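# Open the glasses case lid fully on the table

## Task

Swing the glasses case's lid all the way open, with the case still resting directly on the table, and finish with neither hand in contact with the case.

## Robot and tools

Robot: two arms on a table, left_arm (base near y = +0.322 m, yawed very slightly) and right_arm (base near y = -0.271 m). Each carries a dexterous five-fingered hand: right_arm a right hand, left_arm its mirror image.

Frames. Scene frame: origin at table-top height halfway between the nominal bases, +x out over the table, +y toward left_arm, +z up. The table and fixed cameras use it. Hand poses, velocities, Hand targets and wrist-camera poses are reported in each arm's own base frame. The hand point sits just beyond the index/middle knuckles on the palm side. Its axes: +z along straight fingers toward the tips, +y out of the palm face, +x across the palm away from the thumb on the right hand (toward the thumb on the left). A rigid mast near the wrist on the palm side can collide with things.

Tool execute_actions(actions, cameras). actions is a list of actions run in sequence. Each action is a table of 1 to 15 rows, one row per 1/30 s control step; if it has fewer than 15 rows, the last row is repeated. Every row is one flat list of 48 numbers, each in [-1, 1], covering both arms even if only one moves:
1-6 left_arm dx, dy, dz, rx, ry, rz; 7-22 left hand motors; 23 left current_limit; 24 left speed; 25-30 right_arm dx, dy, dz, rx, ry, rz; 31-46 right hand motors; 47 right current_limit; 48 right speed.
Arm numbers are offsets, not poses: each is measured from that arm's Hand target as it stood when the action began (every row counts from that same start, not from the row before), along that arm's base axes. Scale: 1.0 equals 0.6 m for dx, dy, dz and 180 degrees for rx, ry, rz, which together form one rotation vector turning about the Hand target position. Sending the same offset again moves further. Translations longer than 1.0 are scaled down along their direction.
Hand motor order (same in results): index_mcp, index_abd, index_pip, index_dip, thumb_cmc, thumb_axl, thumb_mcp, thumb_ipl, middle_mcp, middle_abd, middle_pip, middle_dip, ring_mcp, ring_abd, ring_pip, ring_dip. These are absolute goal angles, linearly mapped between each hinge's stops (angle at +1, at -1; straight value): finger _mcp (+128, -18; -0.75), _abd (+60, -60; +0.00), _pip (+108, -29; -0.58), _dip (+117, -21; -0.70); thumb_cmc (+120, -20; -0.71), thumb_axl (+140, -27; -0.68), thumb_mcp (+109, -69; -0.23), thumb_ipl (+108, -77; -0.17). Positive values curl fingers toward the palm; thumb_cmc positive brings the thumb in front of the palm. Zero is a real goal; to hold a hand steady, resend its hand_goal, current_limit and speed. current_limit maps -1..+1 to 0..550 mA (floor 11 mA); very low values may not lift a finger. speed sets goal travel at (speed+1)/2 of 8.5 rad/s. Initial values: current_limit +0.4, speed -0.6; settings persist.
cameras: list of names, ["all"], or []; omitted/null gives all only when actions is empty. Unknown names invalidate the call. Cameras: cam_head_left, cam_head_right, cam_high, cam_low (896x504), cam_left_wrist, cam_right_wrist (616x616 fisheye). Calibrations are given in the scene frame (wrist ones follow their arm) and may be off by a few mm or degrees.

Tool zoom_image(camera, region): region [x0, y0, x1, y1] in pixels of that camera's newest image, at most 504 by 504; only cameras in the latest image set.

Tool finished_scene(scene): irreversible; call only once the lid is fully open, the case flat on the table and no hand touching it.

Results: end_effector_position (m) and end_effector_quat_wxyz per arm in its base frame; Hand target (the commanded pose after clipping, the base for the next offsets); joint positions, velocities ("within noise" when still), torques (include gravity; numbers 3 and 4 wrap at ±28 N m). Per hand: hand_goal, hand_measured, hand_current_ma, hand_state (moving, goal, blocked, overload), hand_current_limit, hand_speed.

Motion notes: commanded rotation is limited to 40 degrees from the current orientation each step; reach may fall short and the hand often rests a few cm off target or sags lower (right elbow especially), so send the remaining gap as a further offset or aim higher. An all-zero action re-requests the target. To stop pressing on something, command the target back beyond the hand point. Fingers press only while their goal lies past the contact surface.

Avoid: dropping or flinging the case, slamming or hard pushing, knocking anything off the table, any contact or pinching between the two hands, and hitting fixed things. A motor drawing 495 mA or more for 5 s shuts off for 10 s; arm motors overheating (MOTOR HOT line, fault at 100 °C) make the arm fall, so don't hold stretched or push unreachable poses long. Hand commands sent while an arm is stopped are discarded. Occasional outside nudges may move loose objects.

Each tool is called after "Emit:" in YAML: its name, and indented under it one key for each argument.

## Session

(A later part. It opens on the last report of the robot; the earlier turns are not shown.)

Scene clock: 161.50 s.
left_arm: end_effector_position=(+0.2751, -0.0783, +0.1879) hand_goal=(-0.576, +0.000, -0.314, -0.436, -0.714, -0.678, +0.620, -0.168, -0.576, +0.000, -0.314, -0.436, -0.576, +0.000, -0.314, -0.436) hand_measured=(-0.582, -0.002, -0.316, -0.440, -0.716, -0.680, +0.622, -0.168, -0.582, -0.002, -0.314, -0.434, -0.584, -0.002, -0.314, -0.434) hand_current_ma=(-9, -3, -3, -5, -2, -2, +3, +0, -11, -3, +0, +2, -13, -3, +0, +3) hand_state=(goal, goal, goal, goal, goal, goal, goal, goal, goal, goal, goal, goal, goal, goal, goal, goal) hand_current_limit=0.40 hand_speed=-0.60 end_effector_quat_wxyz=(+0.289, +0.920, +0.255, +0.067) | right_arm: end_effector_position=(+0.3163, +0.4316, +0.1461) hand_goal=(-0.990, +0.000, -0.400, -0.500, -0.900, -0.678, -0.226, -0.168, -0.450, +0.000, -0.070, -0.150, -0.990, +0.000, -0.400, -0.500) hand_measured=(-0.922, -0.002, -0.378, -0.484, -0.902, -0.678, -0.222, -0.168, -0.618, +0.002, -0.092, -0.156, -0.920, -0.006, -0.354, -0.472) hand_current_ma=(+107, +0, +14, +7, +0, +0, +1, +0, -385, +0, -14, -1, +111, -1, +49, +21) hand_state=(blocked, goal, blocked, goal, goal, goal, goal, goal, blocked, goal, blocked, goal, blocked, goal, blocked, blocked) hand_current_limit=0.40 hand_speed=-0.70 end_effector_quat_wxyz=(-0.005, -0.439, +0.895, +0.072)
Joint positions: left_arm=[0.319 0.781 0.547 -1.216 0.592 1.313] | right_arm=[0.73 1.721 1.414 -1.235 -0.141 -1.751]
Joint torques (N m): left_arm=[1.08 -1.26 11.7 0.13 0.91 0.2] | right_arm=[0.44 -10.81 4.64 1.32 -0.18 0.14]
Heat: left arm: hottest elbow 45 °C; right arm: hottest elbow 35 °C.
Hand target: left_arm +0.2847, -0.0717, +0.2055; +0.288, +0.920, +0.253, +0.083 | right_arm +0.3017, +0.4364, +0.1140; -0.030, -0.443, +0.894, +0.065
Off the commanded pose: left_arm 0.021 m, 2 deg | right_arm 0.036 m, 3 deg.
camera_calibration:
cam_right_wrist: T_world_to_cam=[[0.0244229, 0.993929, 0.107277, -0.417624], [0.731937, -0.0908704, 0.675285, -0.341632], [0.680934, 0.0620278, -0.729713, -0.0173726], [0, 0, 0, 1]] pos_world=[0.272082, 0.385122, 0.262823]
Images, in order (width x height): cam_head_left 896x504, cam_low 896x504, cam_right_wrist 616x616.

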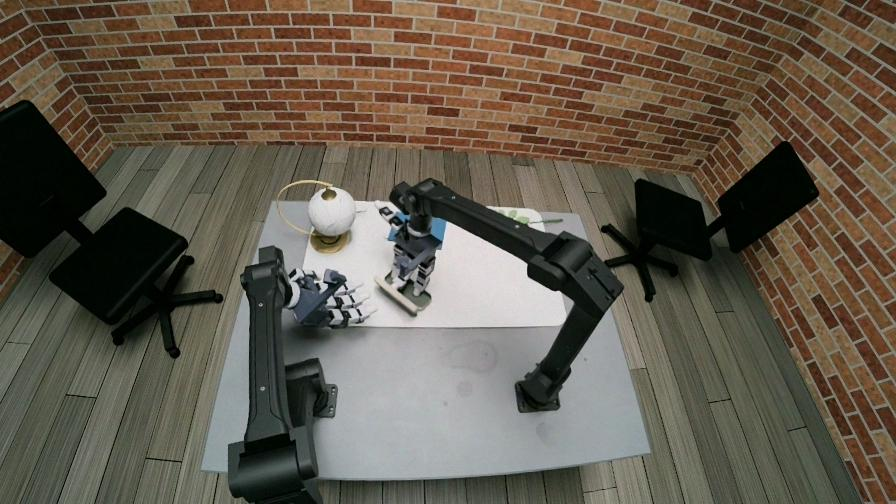

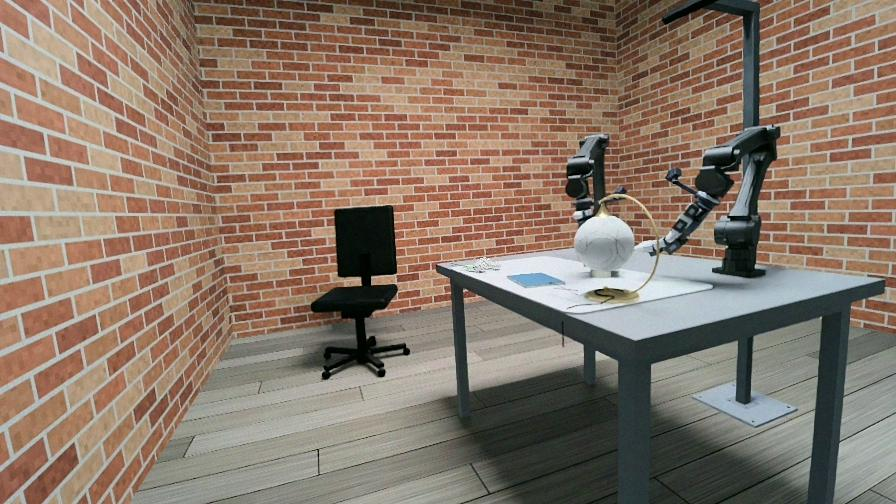

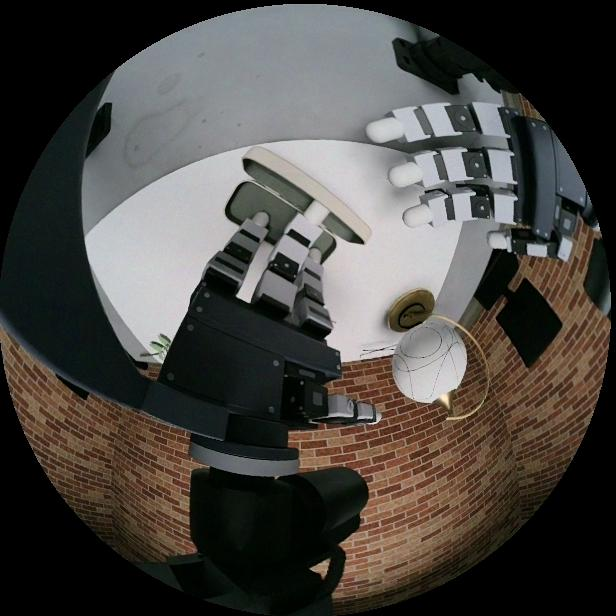

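Emit:
execute_actions:
  actions:
    - [[0,0,0.0,0,0,0,-0.575,0,-0.314,-0.435,-0.714,-0.678,0.62,-0.168,-0.575,0,-0.314,-0.435,-0.575,0,-0.314,-0.435,0.4,-0.6,0.0,0.0,0,0,0,0.0,-1,0,-0.4,-0.5,-0.9,-0.678,-0.226,-0.168,-0.38,0,-0.07,-0.15,-1,0,-0.4,-0.5,0.55,-0.6]]
    - [[0,0,0.0,0,0,0,-0.575,0,-0.314,-0.435,-0.714,-0.678,0.62,-0.168,-0.575,0,-0.314,-0.435,-0.575,0,-0.314,-0.435,0.4,-0.6,0.0,0.0,0,0,0,0.0,-1,0,-0.4,-0.5,-0.9,-0.678,-0.226,-0.168,-0.38,0,-0.05,-0.15,-1,0,-0.4,-0.5,0.55,-0.6]]
  cameras: ["cam_right_wrist","cam_head_left"]

Emit:
zoom_image:
  camera: "cam_right_wrist"
  region: [230, 140, 330, 240]

Emit:
zoom_image:
  camera: "cam_head_left"
  region: [370, 265, 440, 320]

Scene clock: 163.57 s.
left_arm: end_effector_position=(+0.2751, -0.0783, +0.1879) hand_goal=(-0.576, +0.000, -0.314, -0.436, -0.714, -0.678, +0.620, -0.168, -0.576, +0.000, -0.314, -0.436, -0.576, +0.000, -0.314, -0.436) hand_measured=(-0.582, -0.002, -0.316, -0.440, -0.716, -0.680, +0.622, -0.168, -0.582, -0.002, -0.314, -0.434, -0.584, -0.002, -0.314, -0.434) hand_current_ma=(-9, -3, -3, -5, -2, -2, +3, +0, -11, -3, +0, +2, -13, -3, +0, +3) hand_state=(goal, goal, goal, goal, goal, goal, goal, goal, goal, goal, goal, goal, goal, goal, goal, goal) hand_current_limit=0.40 hand_speed=-0.60 end_effector_quat_wxyz=(+0.289, +0.920, +0.255, +0.067) | right_arm: end_effector_position=(+0.3163, +0.4316, +0.1461) hand_goal=(-1.000, +0.000, -0.400, -0.500, -0.900, -0.678, -0.226, -0.168, -0.380, +0.000, -0.050, -0.150, -1.000, +0.000, -0.400, -0.500) hand_measured=(-0.924, -0.002, -0.376, -0.484, -0.902, -0.678, -0.222, -0.168, -0.618, +0.002, -0.094, -0.156, -0.920, -0.006, -0.354, -0.472) hand_current_ma=(+134, +0, +15, +8, +0, +0, +1, +0, -426, +0, -45, -1, +141, -1, +49, +21) hand_state=(blocked, goal, blocked, goal, goal, goal, goal, goal, blocked, goal, blocked, goal, blocked, goal, blocked, blocked) hand_current_limit=0.55 hand_speed=-0.60 end_effector_quat_wxyz=(-0.005, -0.439, +0.895, +0.072)
Joint positions: left_arm=[0.319 0.781 0.547 -1.216 0.592 1.313] | right_arm=[0.73 1.721 1.414 -1.235 -0.141 -1.751]
Joint torques (N m): left_arm=[0.91 -1.14 11.62 -0.2 0.77 0.12] | right_arm=[0.44 -10.81 4.66 1.32 -0.18 0.15]
Heat: left arm: hottest elbow 45 °C; right arm: hottest elbow 35 °C.
Hand target: left_arm +0.2847, -0.0717, +0.2055; +0.288, +0.920, +0.253, +0.083 | right_arm +0.3017, +0.4364, +0.1140; -0.030, -0.443, +0.894, +0.065
Off the commanded pose: left_arm 0.021 m, 2 deg | right_arm 0.036 m, 3 deg.
camera_calibration:
cam_right_wrist: T_world_to_cam=[[0.0244229, 0.993929, 0.107277, -0.417624], [0.731937, -0.0908704, 0.675285, -0.341632], [0.680934, 0.0620278, -0.729713, -0.0173726], [0, 0, 0, 1]] pos_world=[0.272082, 0.385122, 0.262823]
Images, in order (width x height): cam_head_left 896x504, cam_right_wrist 616x616.

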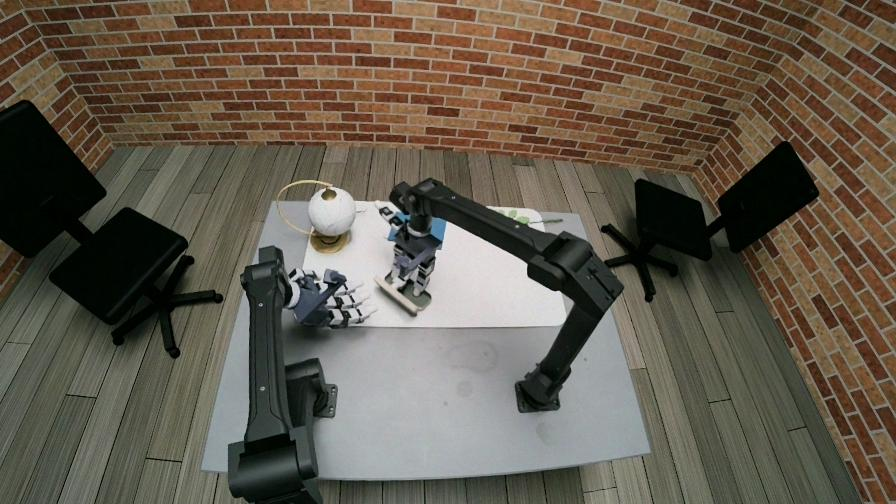

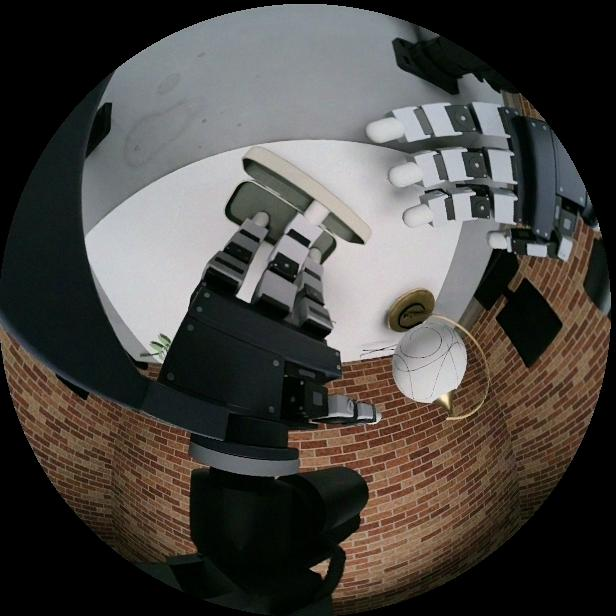

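Scaled by 5.040 from the camera's 616x616 image, which has a finer 880x880 frame.

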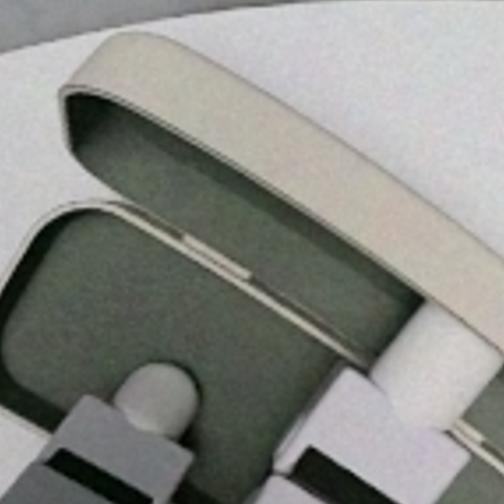

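Scaled by 7.200.

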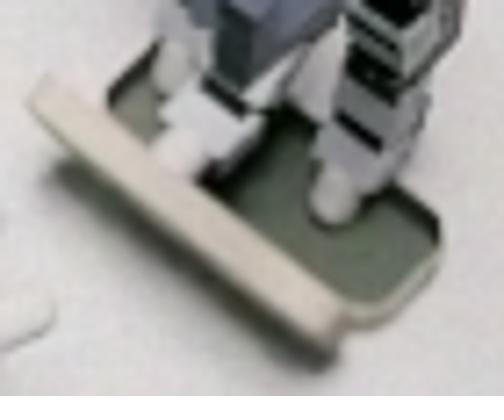

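Emit:
execute_actions:
  actions:
    - [[0,0,0,0,0,0,-0.575,0,-0.314,-0.435,-0.714,-0.678,0.62,-0.168,-0.575,0,-0.314,-0.435,-0.575,0,-0.314,-0.435,0.4,-0.6,0.015,-0.005,0.01,0,0,0,-0.95,0,-0.38,-0.49,-0.9,-0.678,-0.226,-0.168,-0.63,0,-0.09,-0.155,-0.95,0,-0.38,-0.49,0.4,-0.6]]
    - [[0,0,0,0,0,0,-0.575,0,-0.314,-0.435,-0.714,-0.678,0.62,-0.168,-0.575,0,-0.314,-0.435,-0.575,0,-0.314,-0.435,0.4,-0.6,0,0,0,0,0,0,-0.92,0,-0.38,-0.49,-0.9,-0.678,-0.226,-0.168,-0.72,0,-0.04,-0.11,-0.92,0,-0.38,-0.49,0.4,-0.6]]
  cameras: ["cam_right_wrist","cam_low"]

Scene clock: 165.17 s.
left_arm: end_effector_position=(+0.2751, -0.0783, +0.1879) hand_goal=(-0.576, +0.000, -0.314, -0.436, -0.714, -0.678, +0.620, -0.168, -0.576, +0.000, -0.314, -0.436, -0.576, +0.000, -0.314, -0.436) hand_measured=(-0.582, -0.002, -0.316, -0.440, -0.716, -0.680, +0.622, -0.168, -0.582, -0.002, -0.314, -0.434, -0.584, -0.002, -0.314, -0.434) hand_current_ma=(-9, -3, -3, -5, -2, -2, +3, +0, -11, -3, +0, +2, -13, -3, +0, +3) hand_state=(goal, goal, goal, goal, goal, goal, goal, goal, goal, goal, goal, goal, goal, goal, goal, goal) hand_current_limit=0.40 hand_speed=-0.60 end_effector_quat_wxyz=(+0.289, +0.920, +0.255, +0.067) | right_arm: end_effector_position=(+0.3162, +0.4317, +0.1462) hand_goal=(-0.920, +0.000, -0.380, -0.490, -0.900, -0.678, -0.226, -0.168, -0.720, +0.000, -0.040, -0.110, -0.920, +0.000, -0.380, -0.490) hand_measured=(-0.920, -0.002, -0.372, -0.482, -0.902, -0.678, -0.222, -0.168, -0.720, +0.002, -0.046, -0.114, -0.918, -0.006, -0.348, -0.468) hand_current_ma=(+0, +0, +2, +2, +0, +0, +1, +0, +0, +0, -1, +0, +0, -1, +27, +13) hand_state=(goal, goal, goal, goal, goal, goal, goal, goal, goal, goal, goal, goal, goal, goal, blocked, blocked) hand_current_limit=0.40 hand_speed=-0.60 end_effector_quat_wxyz=(-0.005, -0.439, +0.895, +0.072)
Joint positions: left_arm=[0.319 0.781 0.547 -1.216 0.592 1.313] | right_arm=[0.73 1.721 1.414 -1.235 -0.142 -1.751]
Joint torques (N m): left_arm=[1.03 -1.2 11.51 0.18 0.84 0.16] | right_arm=[-0.91 -10.29 6.56 0.51 -0.17 -0.03]
Heat: left arm: hottest elbow 45 °C; right arm: hottest elbow 35 °C.
Hand target: left_arm +0.2847, -0.0717, +0.2055; +0.288, +0.920, +0.253, +0.083 | right_arm +0.3106, +0.4334, +0.1200; -0.030, -0.443, +0.894, +0.065
Off the commanded pose: left_arm 0.021 m, 2 deg | right_arm 0.027 m, 3 deg.
camera_calibration:
cam_right_wrist: T_world_to_cam=[[0.0243551, 0.993871, 0.107833, -0.417828], [0.732297, -0.0911657, 0.674856, -0.341419], [0.68055, 0.0625296, -0.730029, -0.0173159], [0, 0, 0, 1]] pos_world=[0.271981, 0.385224, 0.262823]
Images, in order (width x height): cam_low 896x504, cam_right_wrist 616x616.

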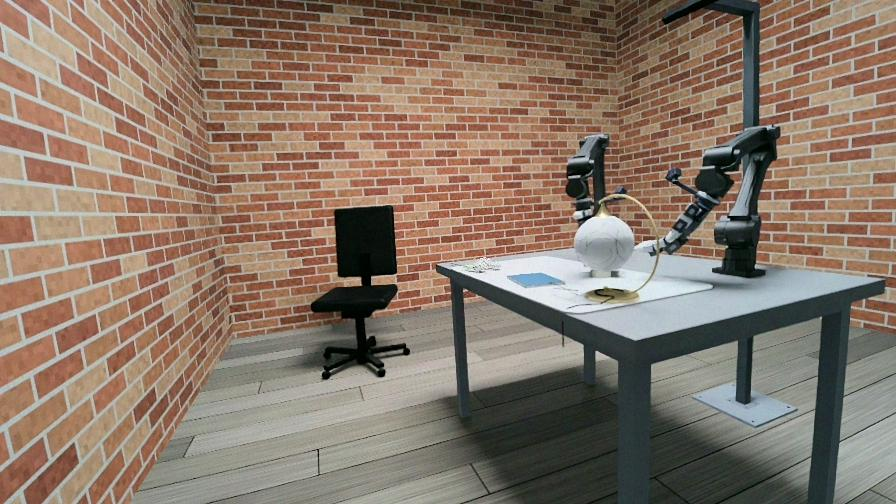

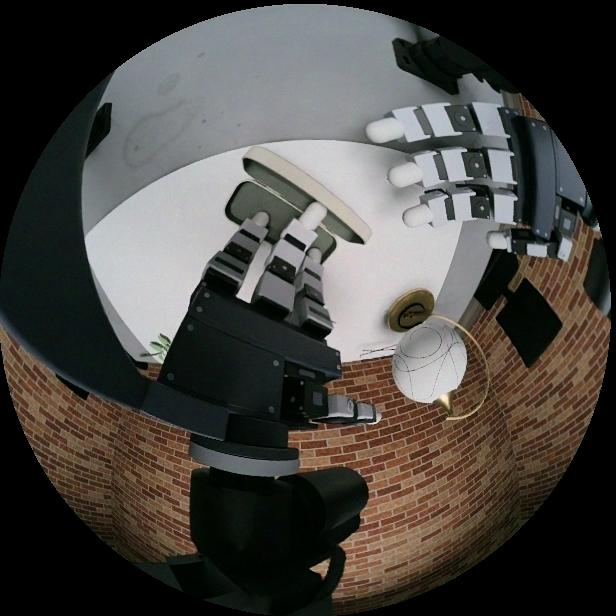

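Emit:
execute_actions:
  actions:
    - [[0,0,0,0,0,0,-0.575,0,-0.314,-0.435,-0.714,-0.678,0.62,-0.168,-0.575,0,-0.314,-0.435,-0.575,0,-0.314,-0.435,0.4,-0.6,0.01,0,0.045,0,0,0,-0.92,0,-0.38,-0.49,-0.9,-0.678,-0.226,-0.168,-0.8,0,0.0,-0.08,-0.92,0,-0.38,-0.49,0.4,-0.6]]
    - [[0,0,0,0,0,0,-0.575,0,-0.314,-0.435,-0.714,-0.678,0.62,-0.168,-0.575,0,-0.314,-0.435,-0.575,0,-0.314,-0.435,0.4,-0.6,0.005,0.005,0.04,0,0,0,-0.92,0,-0.38,-0.49,-0.9,-0.678,-0.226,-0.168,-0.85,0,0.05,-0.03,-0.92,0,-0.38,-0.49,0.4,-0.6]]
  cameras: ["cam_right_wrist","cam_low"]

Scene clock: 166.57 s.
left_arm: end_effector_position=(+0.2751, -0.0783, +0.1879) hand_goal=(-0.576, +0.000, -0.314, -0.436, -0.714, -0.678, +0.620, -0.168, -0.576, +0.000, -0.314, -0.436, -0.576, +0.000, -0.314, -0.436) hand_measured=(-0.582, -0.002, -0.316, -0.440, -0.716, -0.680, +0.622, -0.168, -0.582, -0.002, -0.314, -0.434, -0.584, -0.002, -0.314, -0.434) hand_current_ma=(-9, -3, -3, -5, -2, -2, +3, +0, -11, -3, +0, +2, -13, -3, +0, +3) hand_state=(goal, goal, goal, goal, goal, goal, goal, goal, goal, goal, goal, goal, goal, goal, goal, goal) hand_current_limit=0.40 hand_speed=-0.60 end_effector_quat_wxyz=(+0.289, +0.920, +0.255, +0.067) | right_arm: end_effector_position=(+0.3094, +0.4258, +0.1545) hand_goal=(-0.920, +0.000, -0.380, -0.490, -0.900, -0.678, -0.226, -0.168, -0.850, +0.000, +0.050, -0.030, -0.920, +0.000, -0.380, -0.490) hand_measured=(-0.916, -0.004, -0.378, -0.488, -0.902, -0.678, -0.222, -0.168, -0.848, +0.002, +0.044, -0.034, -0.916, -0.004, -0.378, -0.488) hand_current_ma=(+1, +0, +0, +0, +0, +0, +1, +0, +0, +0, -1, +0, +1, +0, +0, +0) hand_state=(goal, goal, goal, goal, goal, goal, goal, goal, goal, goal, goal, goal, goal, goal, goal, goal) hand_current_limit=0.40 hand_speed=-0.60 end_effector_quat_wxyz=(-0.048, -0.436, +0.896, +0.061)
Joint positions: left_arm=[0.319 0.781 0.547 -1.216 0.592 1.313] | right_arm=[0.73 1.744 1.468 -1.355 -0.143 -1.751]
Joint torques (N m): left_arm=[1.73 -0.62 11.38 0.1 0.86 0.14] | right_arm=[-1.49 -13.27 11 -0.12 -0.14 -0.12]
Heat: left arm: hottest elbow 46 °C; right arm: hottest elbow 35 °C.
Hand target: left_arm +0.2847, -0.0717, +0.2055; +0.288, +0.920, +0.253, +0.083 | right_arm +0.3196, +0.4364, +0.1710; -0.031, -0.443, +0.894, +0.065
Off the commanded pose: left_arm 0.021 m, 2 deg | right_arm 0.022 m, 2 deg.
camera_calibration:
cam_right_wrist: T_world_to_cam=[[0.0295784, 0.998419, 0.0478026, -0.406951], [0.775619, -0.0530916, 0.628964, -0.365211], [0.630508, 0.0184728, -0.775963, 0.035043], [0, 0, 0, 1]] pos_world=[0.273207, 0.386271, 0.27635]
Images, in order (width x height): cam_low 896x504, cam_right_wrist 616x616.

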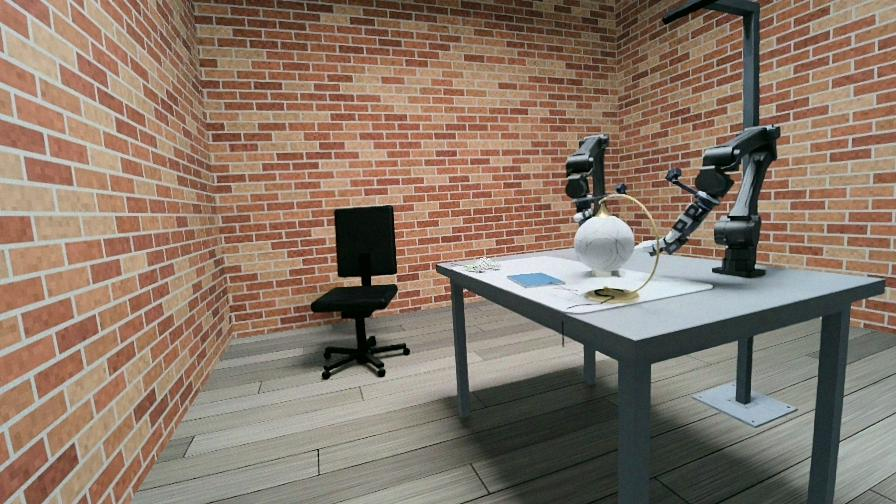

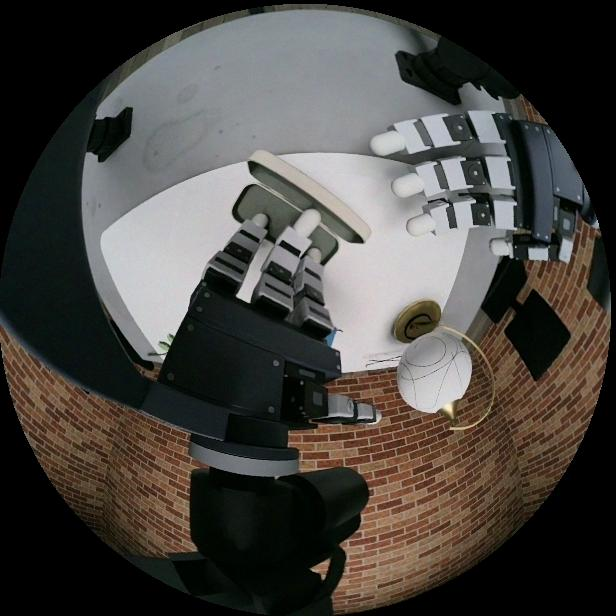

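Emit:
execute_actions:
  actions:
    - [[0,0,0,0,0,0,-0.575,0,-0.314,-0.435,-0.714,-0.678,0.62,-0.168,-0.575,0,-0.314,-0.435,-0.575,0,-0.314,-0.435,0.4,-0.6,0.003,0.003,0.04,0,0,0,-0.92,0,-0.38,-0.49,-0.9,-0.678,-0.226,-0.168,-0.9,0,0.1,0,-0.92,0,-0.38,-0.49,0.4,-0.6]]
    - [[0,0,0,0,0,0,-0.575,0,-0.314,-0.435,-0.714,-0.678,0.62,-0.168,-0.575,0,-0.314,-0.435,-0.575,0,-0.314,-0.435,0.4,-0.6,0.003,0.003,0.04,0,0,0,-0.92,0,-0.38,-0.49,-0.9,-0.678,-0.226,-0.168,-0.94,0.0,0.15,0.1,-0.92,0,-0.38,-0.49,0.4,-0.6]]
  cameras: ["cam_right_wrist","cam_low"]

Emit:
zoom_image:
  camera: "cam_low"
  region: [560, 200, 700, 290]

Scene clock: 168.00 s.
left_arm: end_effector_position=(+0.2751, -0.0783, +0.1879) hand_goal=(-0.576, +0.000, -0.314, -0.436, -0.714, -0.678, +0.620, -0.168, -0.576, +0.000, -0.314, -0.436, -0.576, +0.000, -0.314, -0.436) hand_measured=(-0.582, -0.002, -0.316, -0.440, -0.716, -0.680, +0.622, -0.168, -0.582, -0.002, -0.314, -0.434, -0.584, -0.002, -0.314, -0.434) hand_current_ma=(-9, -3, -3, -5, -2, -2, +3, +0, -11, -3, +0, +2, -13, -3, +0, +3) hand_state=(goal, goal, goal, goal, goal, goal, goal, goal, goal, goal, goal, goal, goal, goal, goal, goal) hand_current_limit=0.40 hand_speed=-0.60 end_effector_quat_wxyz=(+0.289, +0.920, +0.255, +0.067) | right_arm: end_effector_position=(+0.3152, +0.4310, +0.1970) hand_goal=(-0.920, +0.000, -0.380, -0.490, -0.900, -0.678, -0.226, -0.168, -0.940, +0.000, +0.150, +0.100, -0.920, +0.000, -0.380, -0.490) hand_measured=(-0.916, -0.004, -0.378, -0.488, -0.902, -0.678, -0.222, -0.168, -0.938, +0.002, +0.144, +0.096, -0.916, -0.004, -0.378, -0.488) hand_current_ma=(+1, +0, +0, +0, +0, +0, +1, +0, +0, +0, -1, +0, +1, +0, +0, +0) hand_state=(goal, goal, goal, goal, goal, goal, goal, goal, goal, goal, goal, goal, goal, goal, goal, goal) hand_current_limit=0.40 hand_speed=-0.60 end_effector_quat_wxyz=(-0.053, -0.436, +0.896, +0.059)
Joint positions: left_arm=[0.319 0.781 0.547 -1.216 0.592 1.313] | right_arm=[0.73 1.745 1.584 -1.479 -0.143 -1.751]
Joint torques (N m): left_arm=[1.14 -0.97 11.59 0.23 0.82 0.19] | right_arm=[-1.49 -14.21 11.22 -0.27 -0.13 -0.11]
Heat: left arm: hottest elbow 46 °C; right arm: hottest elbow 35 °C.
Hand target: left_arm +0.2847, -0.0717, +0.2055; +0.288, +0.920, +0.253, +0.083 | right_arm +0.3232, +0.4400, +0.2188; -0.031, -0.443, +0.894, +0.065
Off the commanded pose: left_arm 0.021 m, 2 deg | right_arm 0.025 m, 3 deg.
camera_calibration:
cam_right_wrist: T_world_to_cam=[[0.0299124, 0.998715, 0.0409016, -0.413185], [0.780301, -0.0489053, 0.623489, -0.398368], [0.624688, 0.0132655, -0.780761, 0.0693461], [0, 0, 0, 1]] pos_world=[0.279886, 0.392252, 0.319421]
Images, in order (width x height): cam_low 896x504, cam_right_wrist 616x616.

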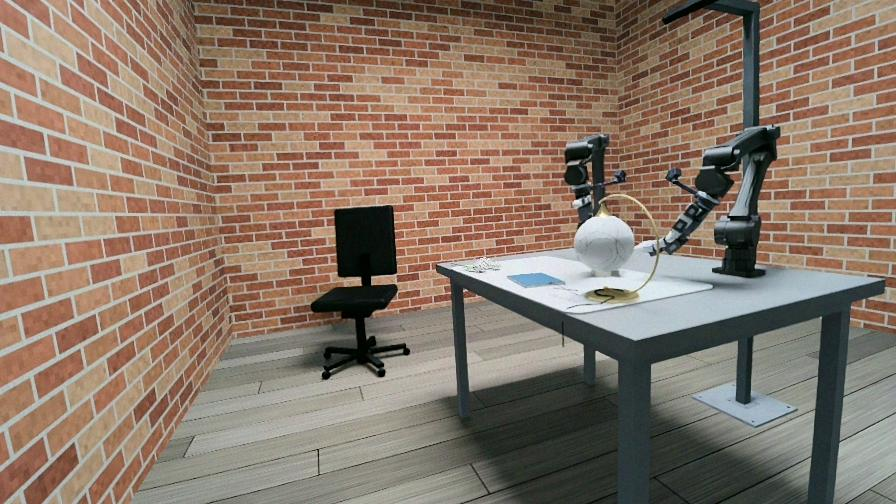

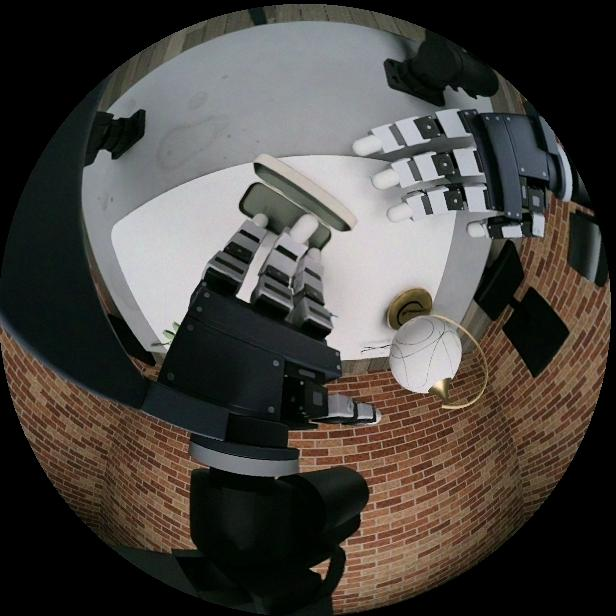

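Scaled by 3.600.

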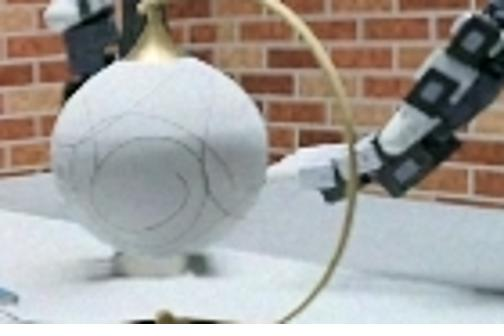

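Emit:
execute_actions:
  actions:
    - [[0,0,0,0,0,0,-0.575,0,-0.314,-0.435,-0.714,-0.678,0.62,-0.168,-0.575,0,-0.314,-0.435,-0.575,0,-0.314,-0.435,0.4,-0.6,0.01,0.0,0.06,0,0,0,-0.92,0,-0.38,-0.49,-0.9,-0.678,-0.226,-0.168,-0.94,0,0.15,0.1,-0.92,0,-0.38,-0.49,0.4,-0.6]]
    - [[0,0,0.05,0,0,0,-0.575,0,-0.314,-0.435,-0.714,-0.678,0.62,-0.168,-0.575,0,-0.314,-0.435,-0.575,0,-0.314,-0.435,0.4,-0.6,0.03,-0.02,0.06,0,0,0,-0.92,0,-0.38,-0.49,-0.9,-0.678,-0.226,-0.168,-0.94,0.0,0.15,0.1,-0.92,0,-0.38,-0.49,0.4,-0.6]]
    - [[0,0,0.03,0,0,0,-0.575,0,-0.314,-0.435,-0.714,-0.678,0.62,-0.168,-0.575,0,-0.314,-0.435,-0.575,0,-0.314,-0.435,0.4,-0.6,0.05,-0.05,0.06,0,0,0,-0.92,0,-0.38,-0.49,-0.9,-0.678,-0.226,-0.168,-0.94,0.0,0.15,0.1,-0.92,0,-0.38,-0.49,0.4,-0.6]]
  cameras: ["all"]

Emit:
zoom_image:
  camera: "cam_right_wrist"
  region: [200, 120, 400, 280]

Emit:
zoom_image:
  camera: "cam_low"
  region: [540, 200, 680, 290]

Emit:
zoom_image:
  camera: "cam_head_left"
  region: [330, 180, 530, 300]

Emit:
zoom_image:
  camera: "cam_high"
  region: [200, 240, 400, 400]

Scene clock: 170.20 s.
left_arm: end_effector_position=(+0.2784, -0.0774, +0.2330) hand_goal=(-0.576, +0.000, -0.314, -0.436, -0.714, -0.678, +0.620, -0.168, -0.576, +0.000, -0.314, -0.436, -0.576, +0.000, -0.314, -0.436) hand_measured=(-0.582, -0.002, -0.316, -0.440, -0.716, -0.680, +0.622, -0.168, -0.582, -0.002, -0.314, -0.434, -0.584, -0.002, -0.314, -0.434) hand_current_ma=(-9, -3, -3, -5, -2, -2, +3, +0, -11, -3, +0, +2, -13, -3, +0, +3) hand_state=(goal, goal, goal, goal, goal, goal, goal, goal, goal, goal, goal, goal, goal, goal, goal, goal) hand_current_limit=0.40 hand_speed=-0.60 end_effector_quat_wxyz=(+0.290, +0.920, +0.256, +0.061) | right_arm: end_effector_position=(+0.3751, +0.3923, +0.2990) hand_goal=(-0.920, +0.000, -0.380, -0.490, -0.900, -0.678, -0.226, -0.168, -0.940, +0.000, +0.150, +0.100, -0.920, +0.000, -0.380, -0.490) hand_measured=(-0.918, -0.002, -0.378, -0.488, -0.902, -0.678, -0.222, -0.168, -0.938, +0.002, +0.146, +0.096, -0.918, -0.004, -0.378, -0.488) hand_current_ma=(+0, +0, +0, +0, +0, +0, +1, +0, +0, +0, -1, +0, +0, +0, +0, +0) hand_state=(goal, goal, goal, goal, goal, goal, goal, goal, goal, goal, goal, goal, goal, goal, goal, goal) hand_current_limit=0.40 hand_speed=-0.60 end_effector_quat_wxyz=(-0.013, -0.426, +0.901, +0.076)
Joint positions: left_arm=[0.319 0.772 0.665 -1.354 0.593 1.313] | right_arm=[0.598 1.743 1.845 -1.675 -0.155 -1.856]
Joint torques (N m): left_arm=[0.73 -1.96 11.85 0.13 0.75 0.18] | right_arm=[-1.26 -15.03 11.47 -0.08 -0.31 -0.14]
Heat: left arm: hottest elbow 46 °C; right arm: hottest elbow 36 °C.
Hand target: left_arm +0.2847, -0.0716, +0.2536; +0.288, +0.920, +0.253, +0.083 | right_arm +0.3772, +0.3979, +0.3268; -0.031, -0.443, +0.894, +0.065
Off the commanded pose: left_arm 0.022 m, 2 deg | right_arm 0.029 m, 3 deg.
joint sent to its limit (right arm) — joint 4 (wrist pitch), lower limit. The joint targets are off in orientation, not in position.
camera_calibration:
cam_left_wrist: T_world_to_cam=[[-0.949374, 0.0778029, -0.304361, 0.302489], [-0.0244441, 0.947614, 0.318482, -0.0454345], [0.313196, 0.309799, -0.897738, 0.266766], [0, 0, 0, 1]] pos_world=[0.202514, -0.0631239, 0.346022]
cam_right_wrist: T_world_to_cam=[[0.054026, 0.992872, 0.106241, -0.406866], [0.742327, -0.111097, 0.660763, -0.483058], [0.667856, 0.0431669, -0.743037, 0.072891], [0, 0, 0, 1]] pos_world=[0.331888, 0.347153, 0.416574]

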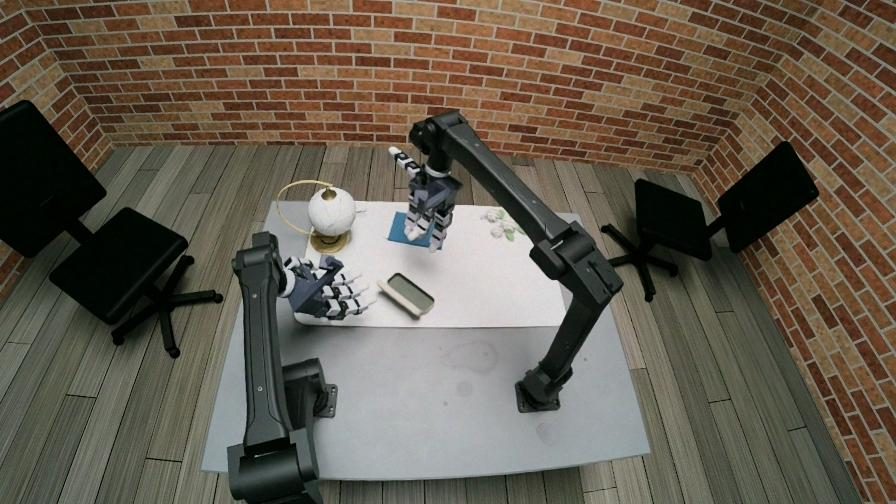

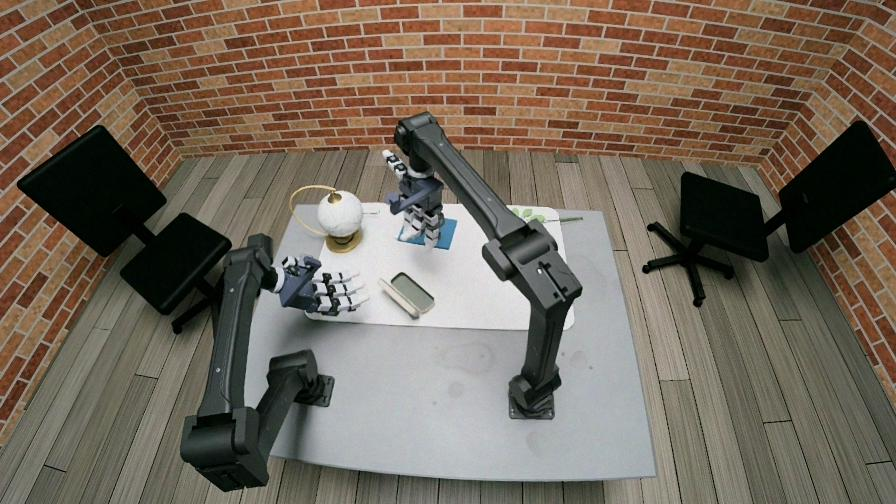

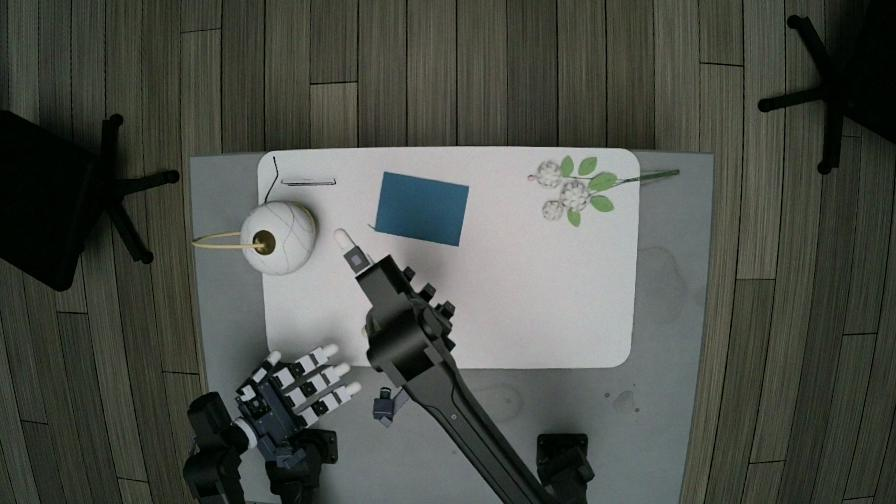

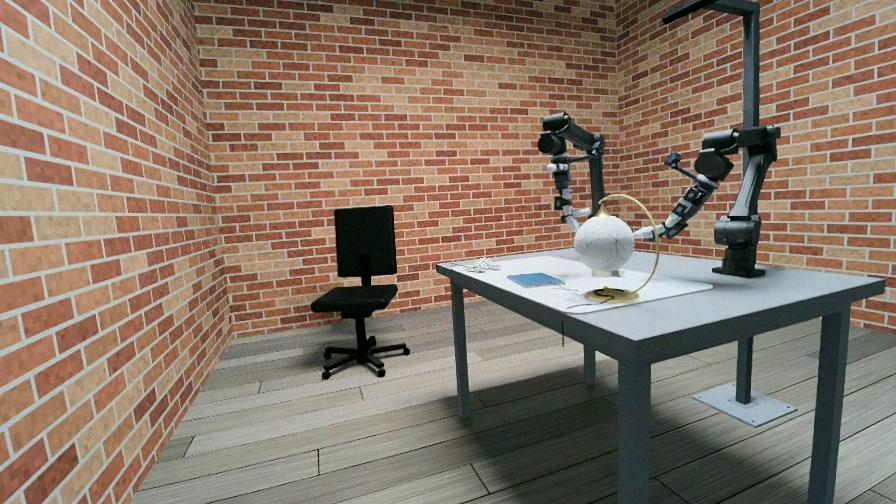

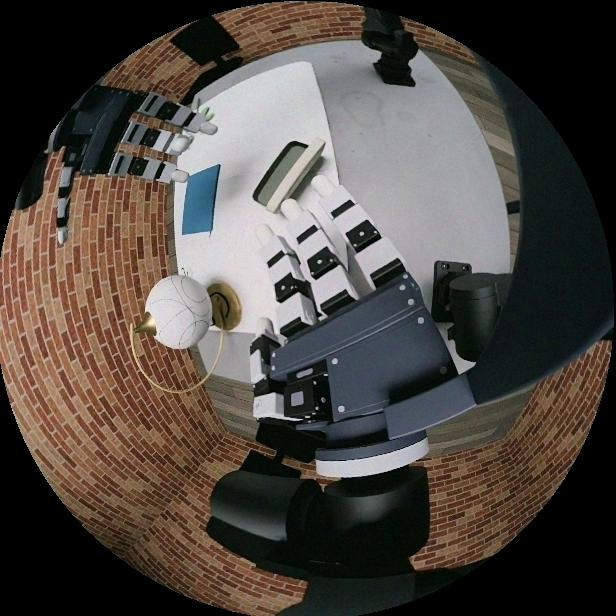

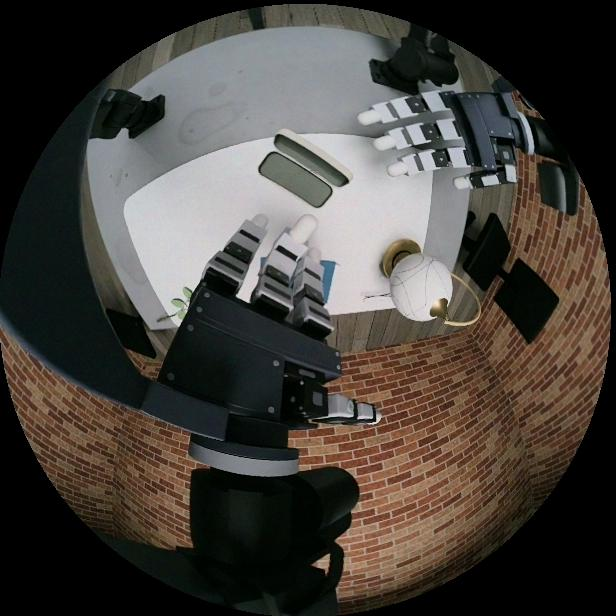

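Scaled by 2.520 from the camera's 616x616 image, which has a finer 880x880 frame.

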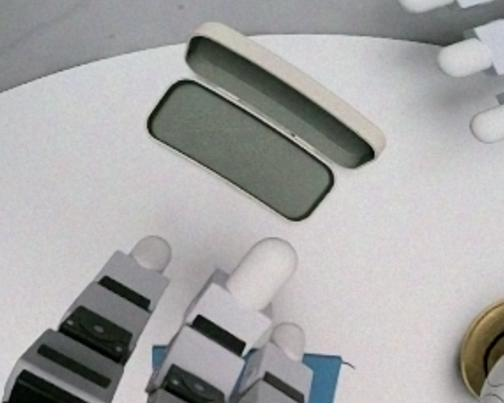

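Scaled by 3.600.

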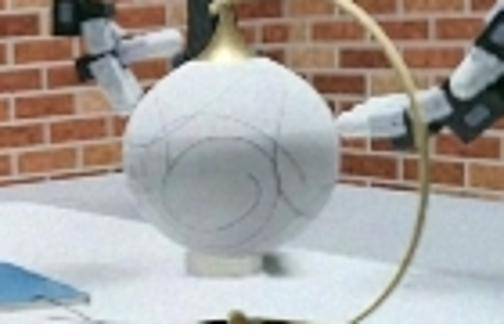

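Scaled by 2.520.

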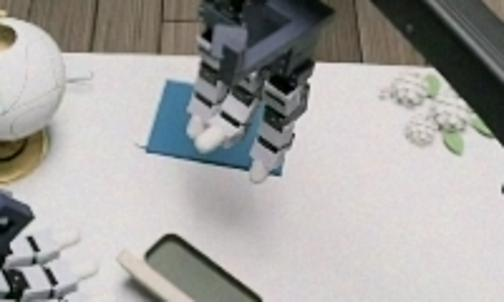

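Scaled by 2.520.

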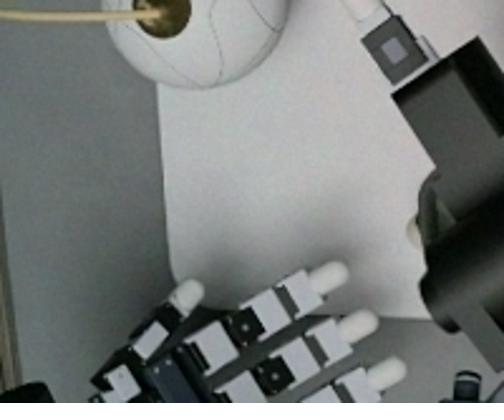

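Emit:
zoom_image:
  camera: "cam_right_wrist"
  region: [250, 120, 360, 220]

Emit:
zoom_image:
  camera: "cam_head_left"
  region: [360, 260, 450, 330]

Emit:
zoom_image:
  camera: "cam_head_right"
  region: [360, 260, 450, 330]

Emit:
zoom_image:
  camera: "cam_left_wrist"
  region: [230, 110, 350, 230]

Scaled by 4.582 from the camera's 616x616 image, which has a finer 880x880 frame.

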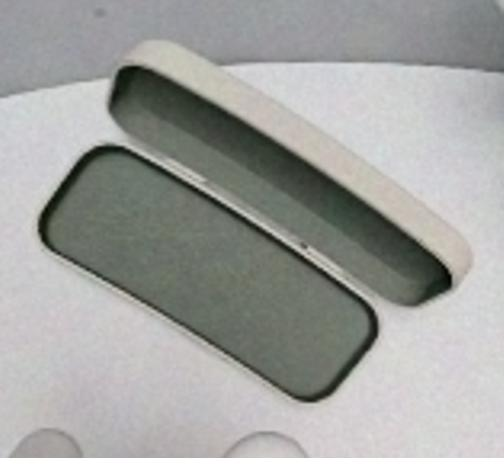

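Scaled by 5.600.

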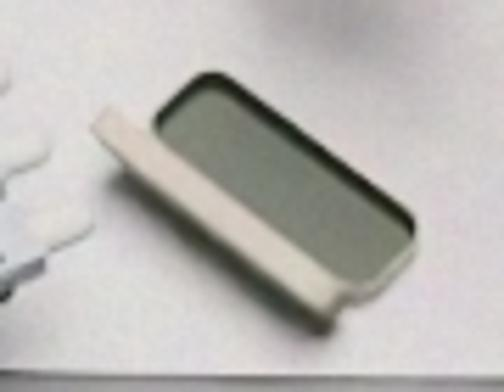

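Scaled by 5.600.

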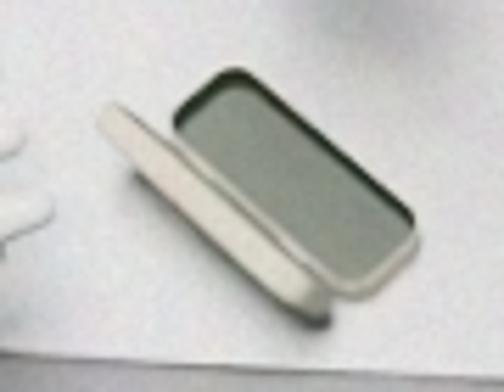

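Scaled by 4.200 from the camera's 616x616 image, which has a finer 880x880 frame.

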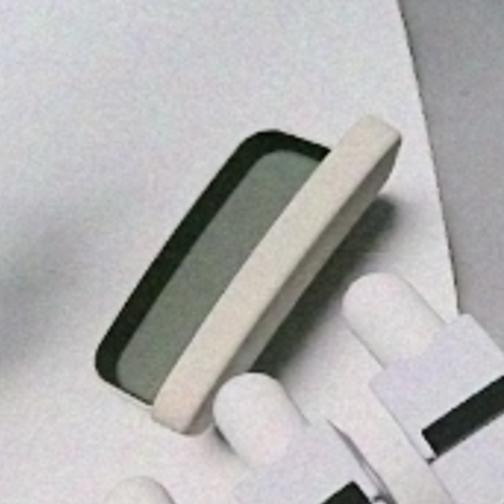

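Emit:
zoom_image:
  camera: "cam_low"
  region: [584, 254, 640, 284]

Scaled by 9.000.

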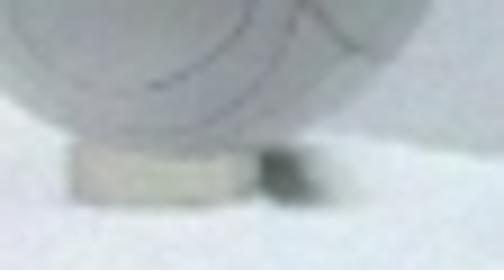

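Emit:
zoom_image:
  camera: "cam_high"
  region: [600, 130, 720, 200]

Emit:
zoom_image:
  camera: "cam_low"
  region: [430, 250, 580, 320]

Emit:
zoom_image:
  camera: "cam_low"
  region: [640, 260, 740, 310]

Scaled by 4.200.

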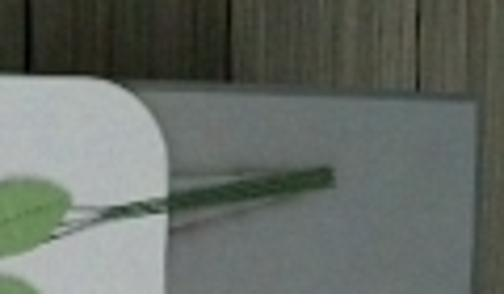

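Scaled by 3.360.

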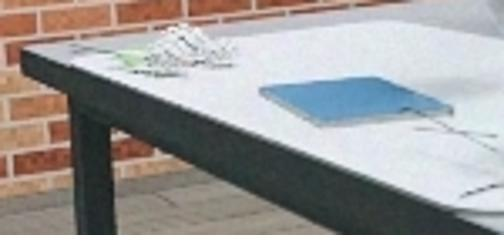

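Scaled by 5.040.

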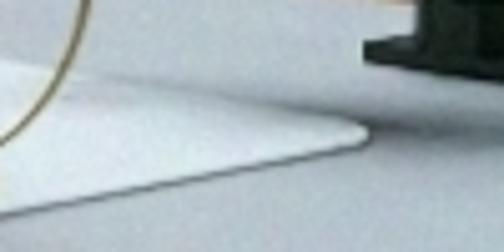

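Emit:
execute_actions:
  actions:
    - [[0,0,0,0,0,0,-0.575,0,-0.314,-0.435,-0.714,-0.678,0.62,-0.168,-0.575,0,-0.314,-0.435,-0.575,0,-0.314,-0.435,0.4,-0.6,-0.04,0.04,-0.06,0,0,0,-0.92,0,-0.38,-0.49,-0.9,-0.678,-0.226,-0.168,-0.98,0,0.2,0.15,-0.92,0,-0.38,-0.49,0.4,-0.6]]
    - [[0,0,0,0,0,0,-0.575,0,-0.314,-0.435,-0.714,-0.678,0.62,-0.168,-0.575,0,-0.314,-0.435,-0.575,0,-0.314,-0.435,0.4,-0.6,-0.045,0.03,-0.07,0,0,0,-0.92,0,-0.38,-0.49,-0.9,-0.678,-0.226,-0.168,-0.98,0.0,0.2,0.15,-0.92,0,-0.38,-0.49,0.4,-0.6]]
  cameras: ["cam_right_wrist"]

Emit:
zoom_image:
  camera: "cam_right_wrist"
  region: [220, 120, 400, 280]

Scene clock: 175.80 s.
left_arm: end_effector_position=(+0.2784, -0.0774, +0.2330) hand_goal=(-0.576, +0.000, -0.314, -0.436, -0.714, -0.678, +0.620, -0.168, -0.576, +0.000, -0.314, -0.436, -0.576, +0.000, -0.314, -0.436) hand_measured=(-0.582, -0.002, -0.316, -0.440, -0.716, -0.680, +0.622, -0.168, -0.582, -0.002, -0.314, -0.434, -0.584, -0.002, -0.314, -0.434) hand_current_ma=(-9, -3, -3, -5, -2, -2, +3, +0, -11, -3, +0, +2, -13, -3, +0, +3) hand_state=(goal, goal, goal, goal, goal, goal, goal, goal, goal, goal, goal, goal, goal, goal, goal, goal) hand_current_limit=0.40 hand_speed=-0.60 end_effector_quat_wxyz=(+0.290, +0.920, +0.256, +0.061) | right_arm: end_effector_position=(+0.3242, +0.4378, +0.2431) hand_goal=(-0.920, +0.000, -0.380, -0.490, -0.900, -0.678, -0.226, -0.168, -0.980, +0.000, +0.200, +0.150, -0.920, +0.000, -0.380, -0.490) hand_measured=(-0.918, -0.002, -0.378, -0.488, -0.902, -0.678, -0.222, -0.168, -0.978, +0.002, +0.196, +0.146, -0.918, -0.004, -0.378, -0.488) hand_current_ma=(+0, +0, +0, +0, +0, +0, +1, +0, +0, +0, -1, +0, +0, +0, +0, +0) hand_state=(goal, goal, goal, goal, goal, goal, goal, goal, goal, goal, goal, goal, goal, goal, goal, goal) hand_current_limit=0.40 hand_speed=-0.60 end_effector_quat_wxyz=(-0.042, -0.447, +0.891, +0.062)
Joint positions: left_arm=[0.319 0.772 0.665 -1.354 0.593 1.313] | right_arm=[0.728 1.756 1.72 -1.584 -0.141 -1.777]
Joint torques (N m): left_arm=[0.97 -2.55 11.93 0.13 0.79 0.17] | right_arm=[-1.73 -15.03 7.6 0.73 -0.19 0.14]
Heat: left arm: hottest elbow 46 °C; right arm: hottest elbow 36 °C.
Hand target: left_arm +0.2847, -0.0716, +0.2536; +0.288, +0.920, +0.253, +0.083 | right_arm +0.3262, +0.4400, +0.2489; -0.030, -0.443, +0.894, +0.065
Off the commanded pose: left_arm 0.022 m, 3 deg | right_arm 0.006 m, 1 deg.
camera_calibration:
cam_right_wrist: T_world_to_cam=[[0.00523757, 0.998338, 0.0573879, -0.418], [0.769957, -0.0406449, 0.6368, -0.437322], [0.638075, 0.0408509, -0.76889, 0.0802689], [0, 0, 0, 1]] pos_world=[0.287691, 0.396251, 0.364193]
Images, in order (width x height): cam_right_wrist 616x616.

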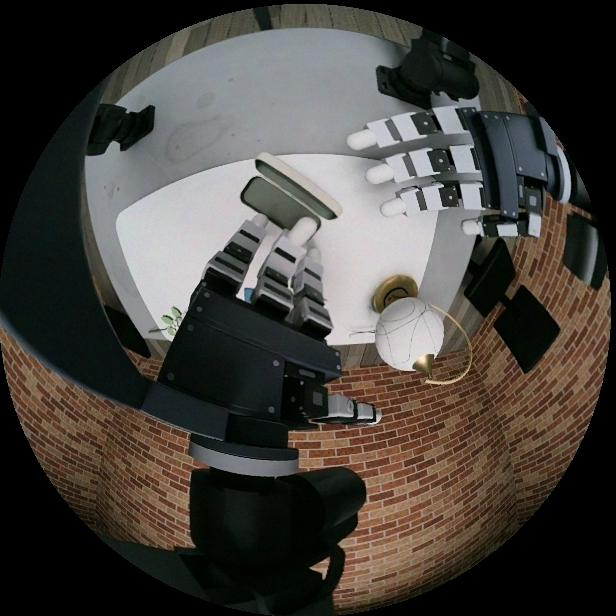

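Scaled by 2.800 from the camera's 616x616 image, which has a finer 880x880 frame.

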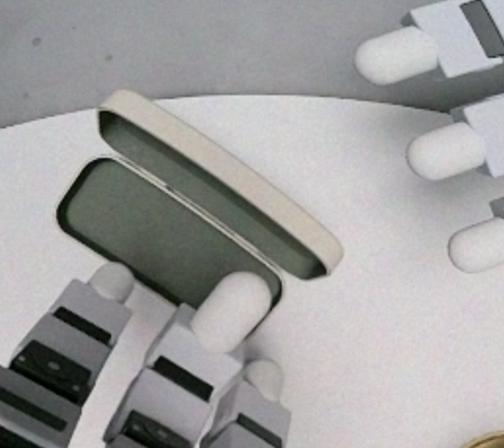

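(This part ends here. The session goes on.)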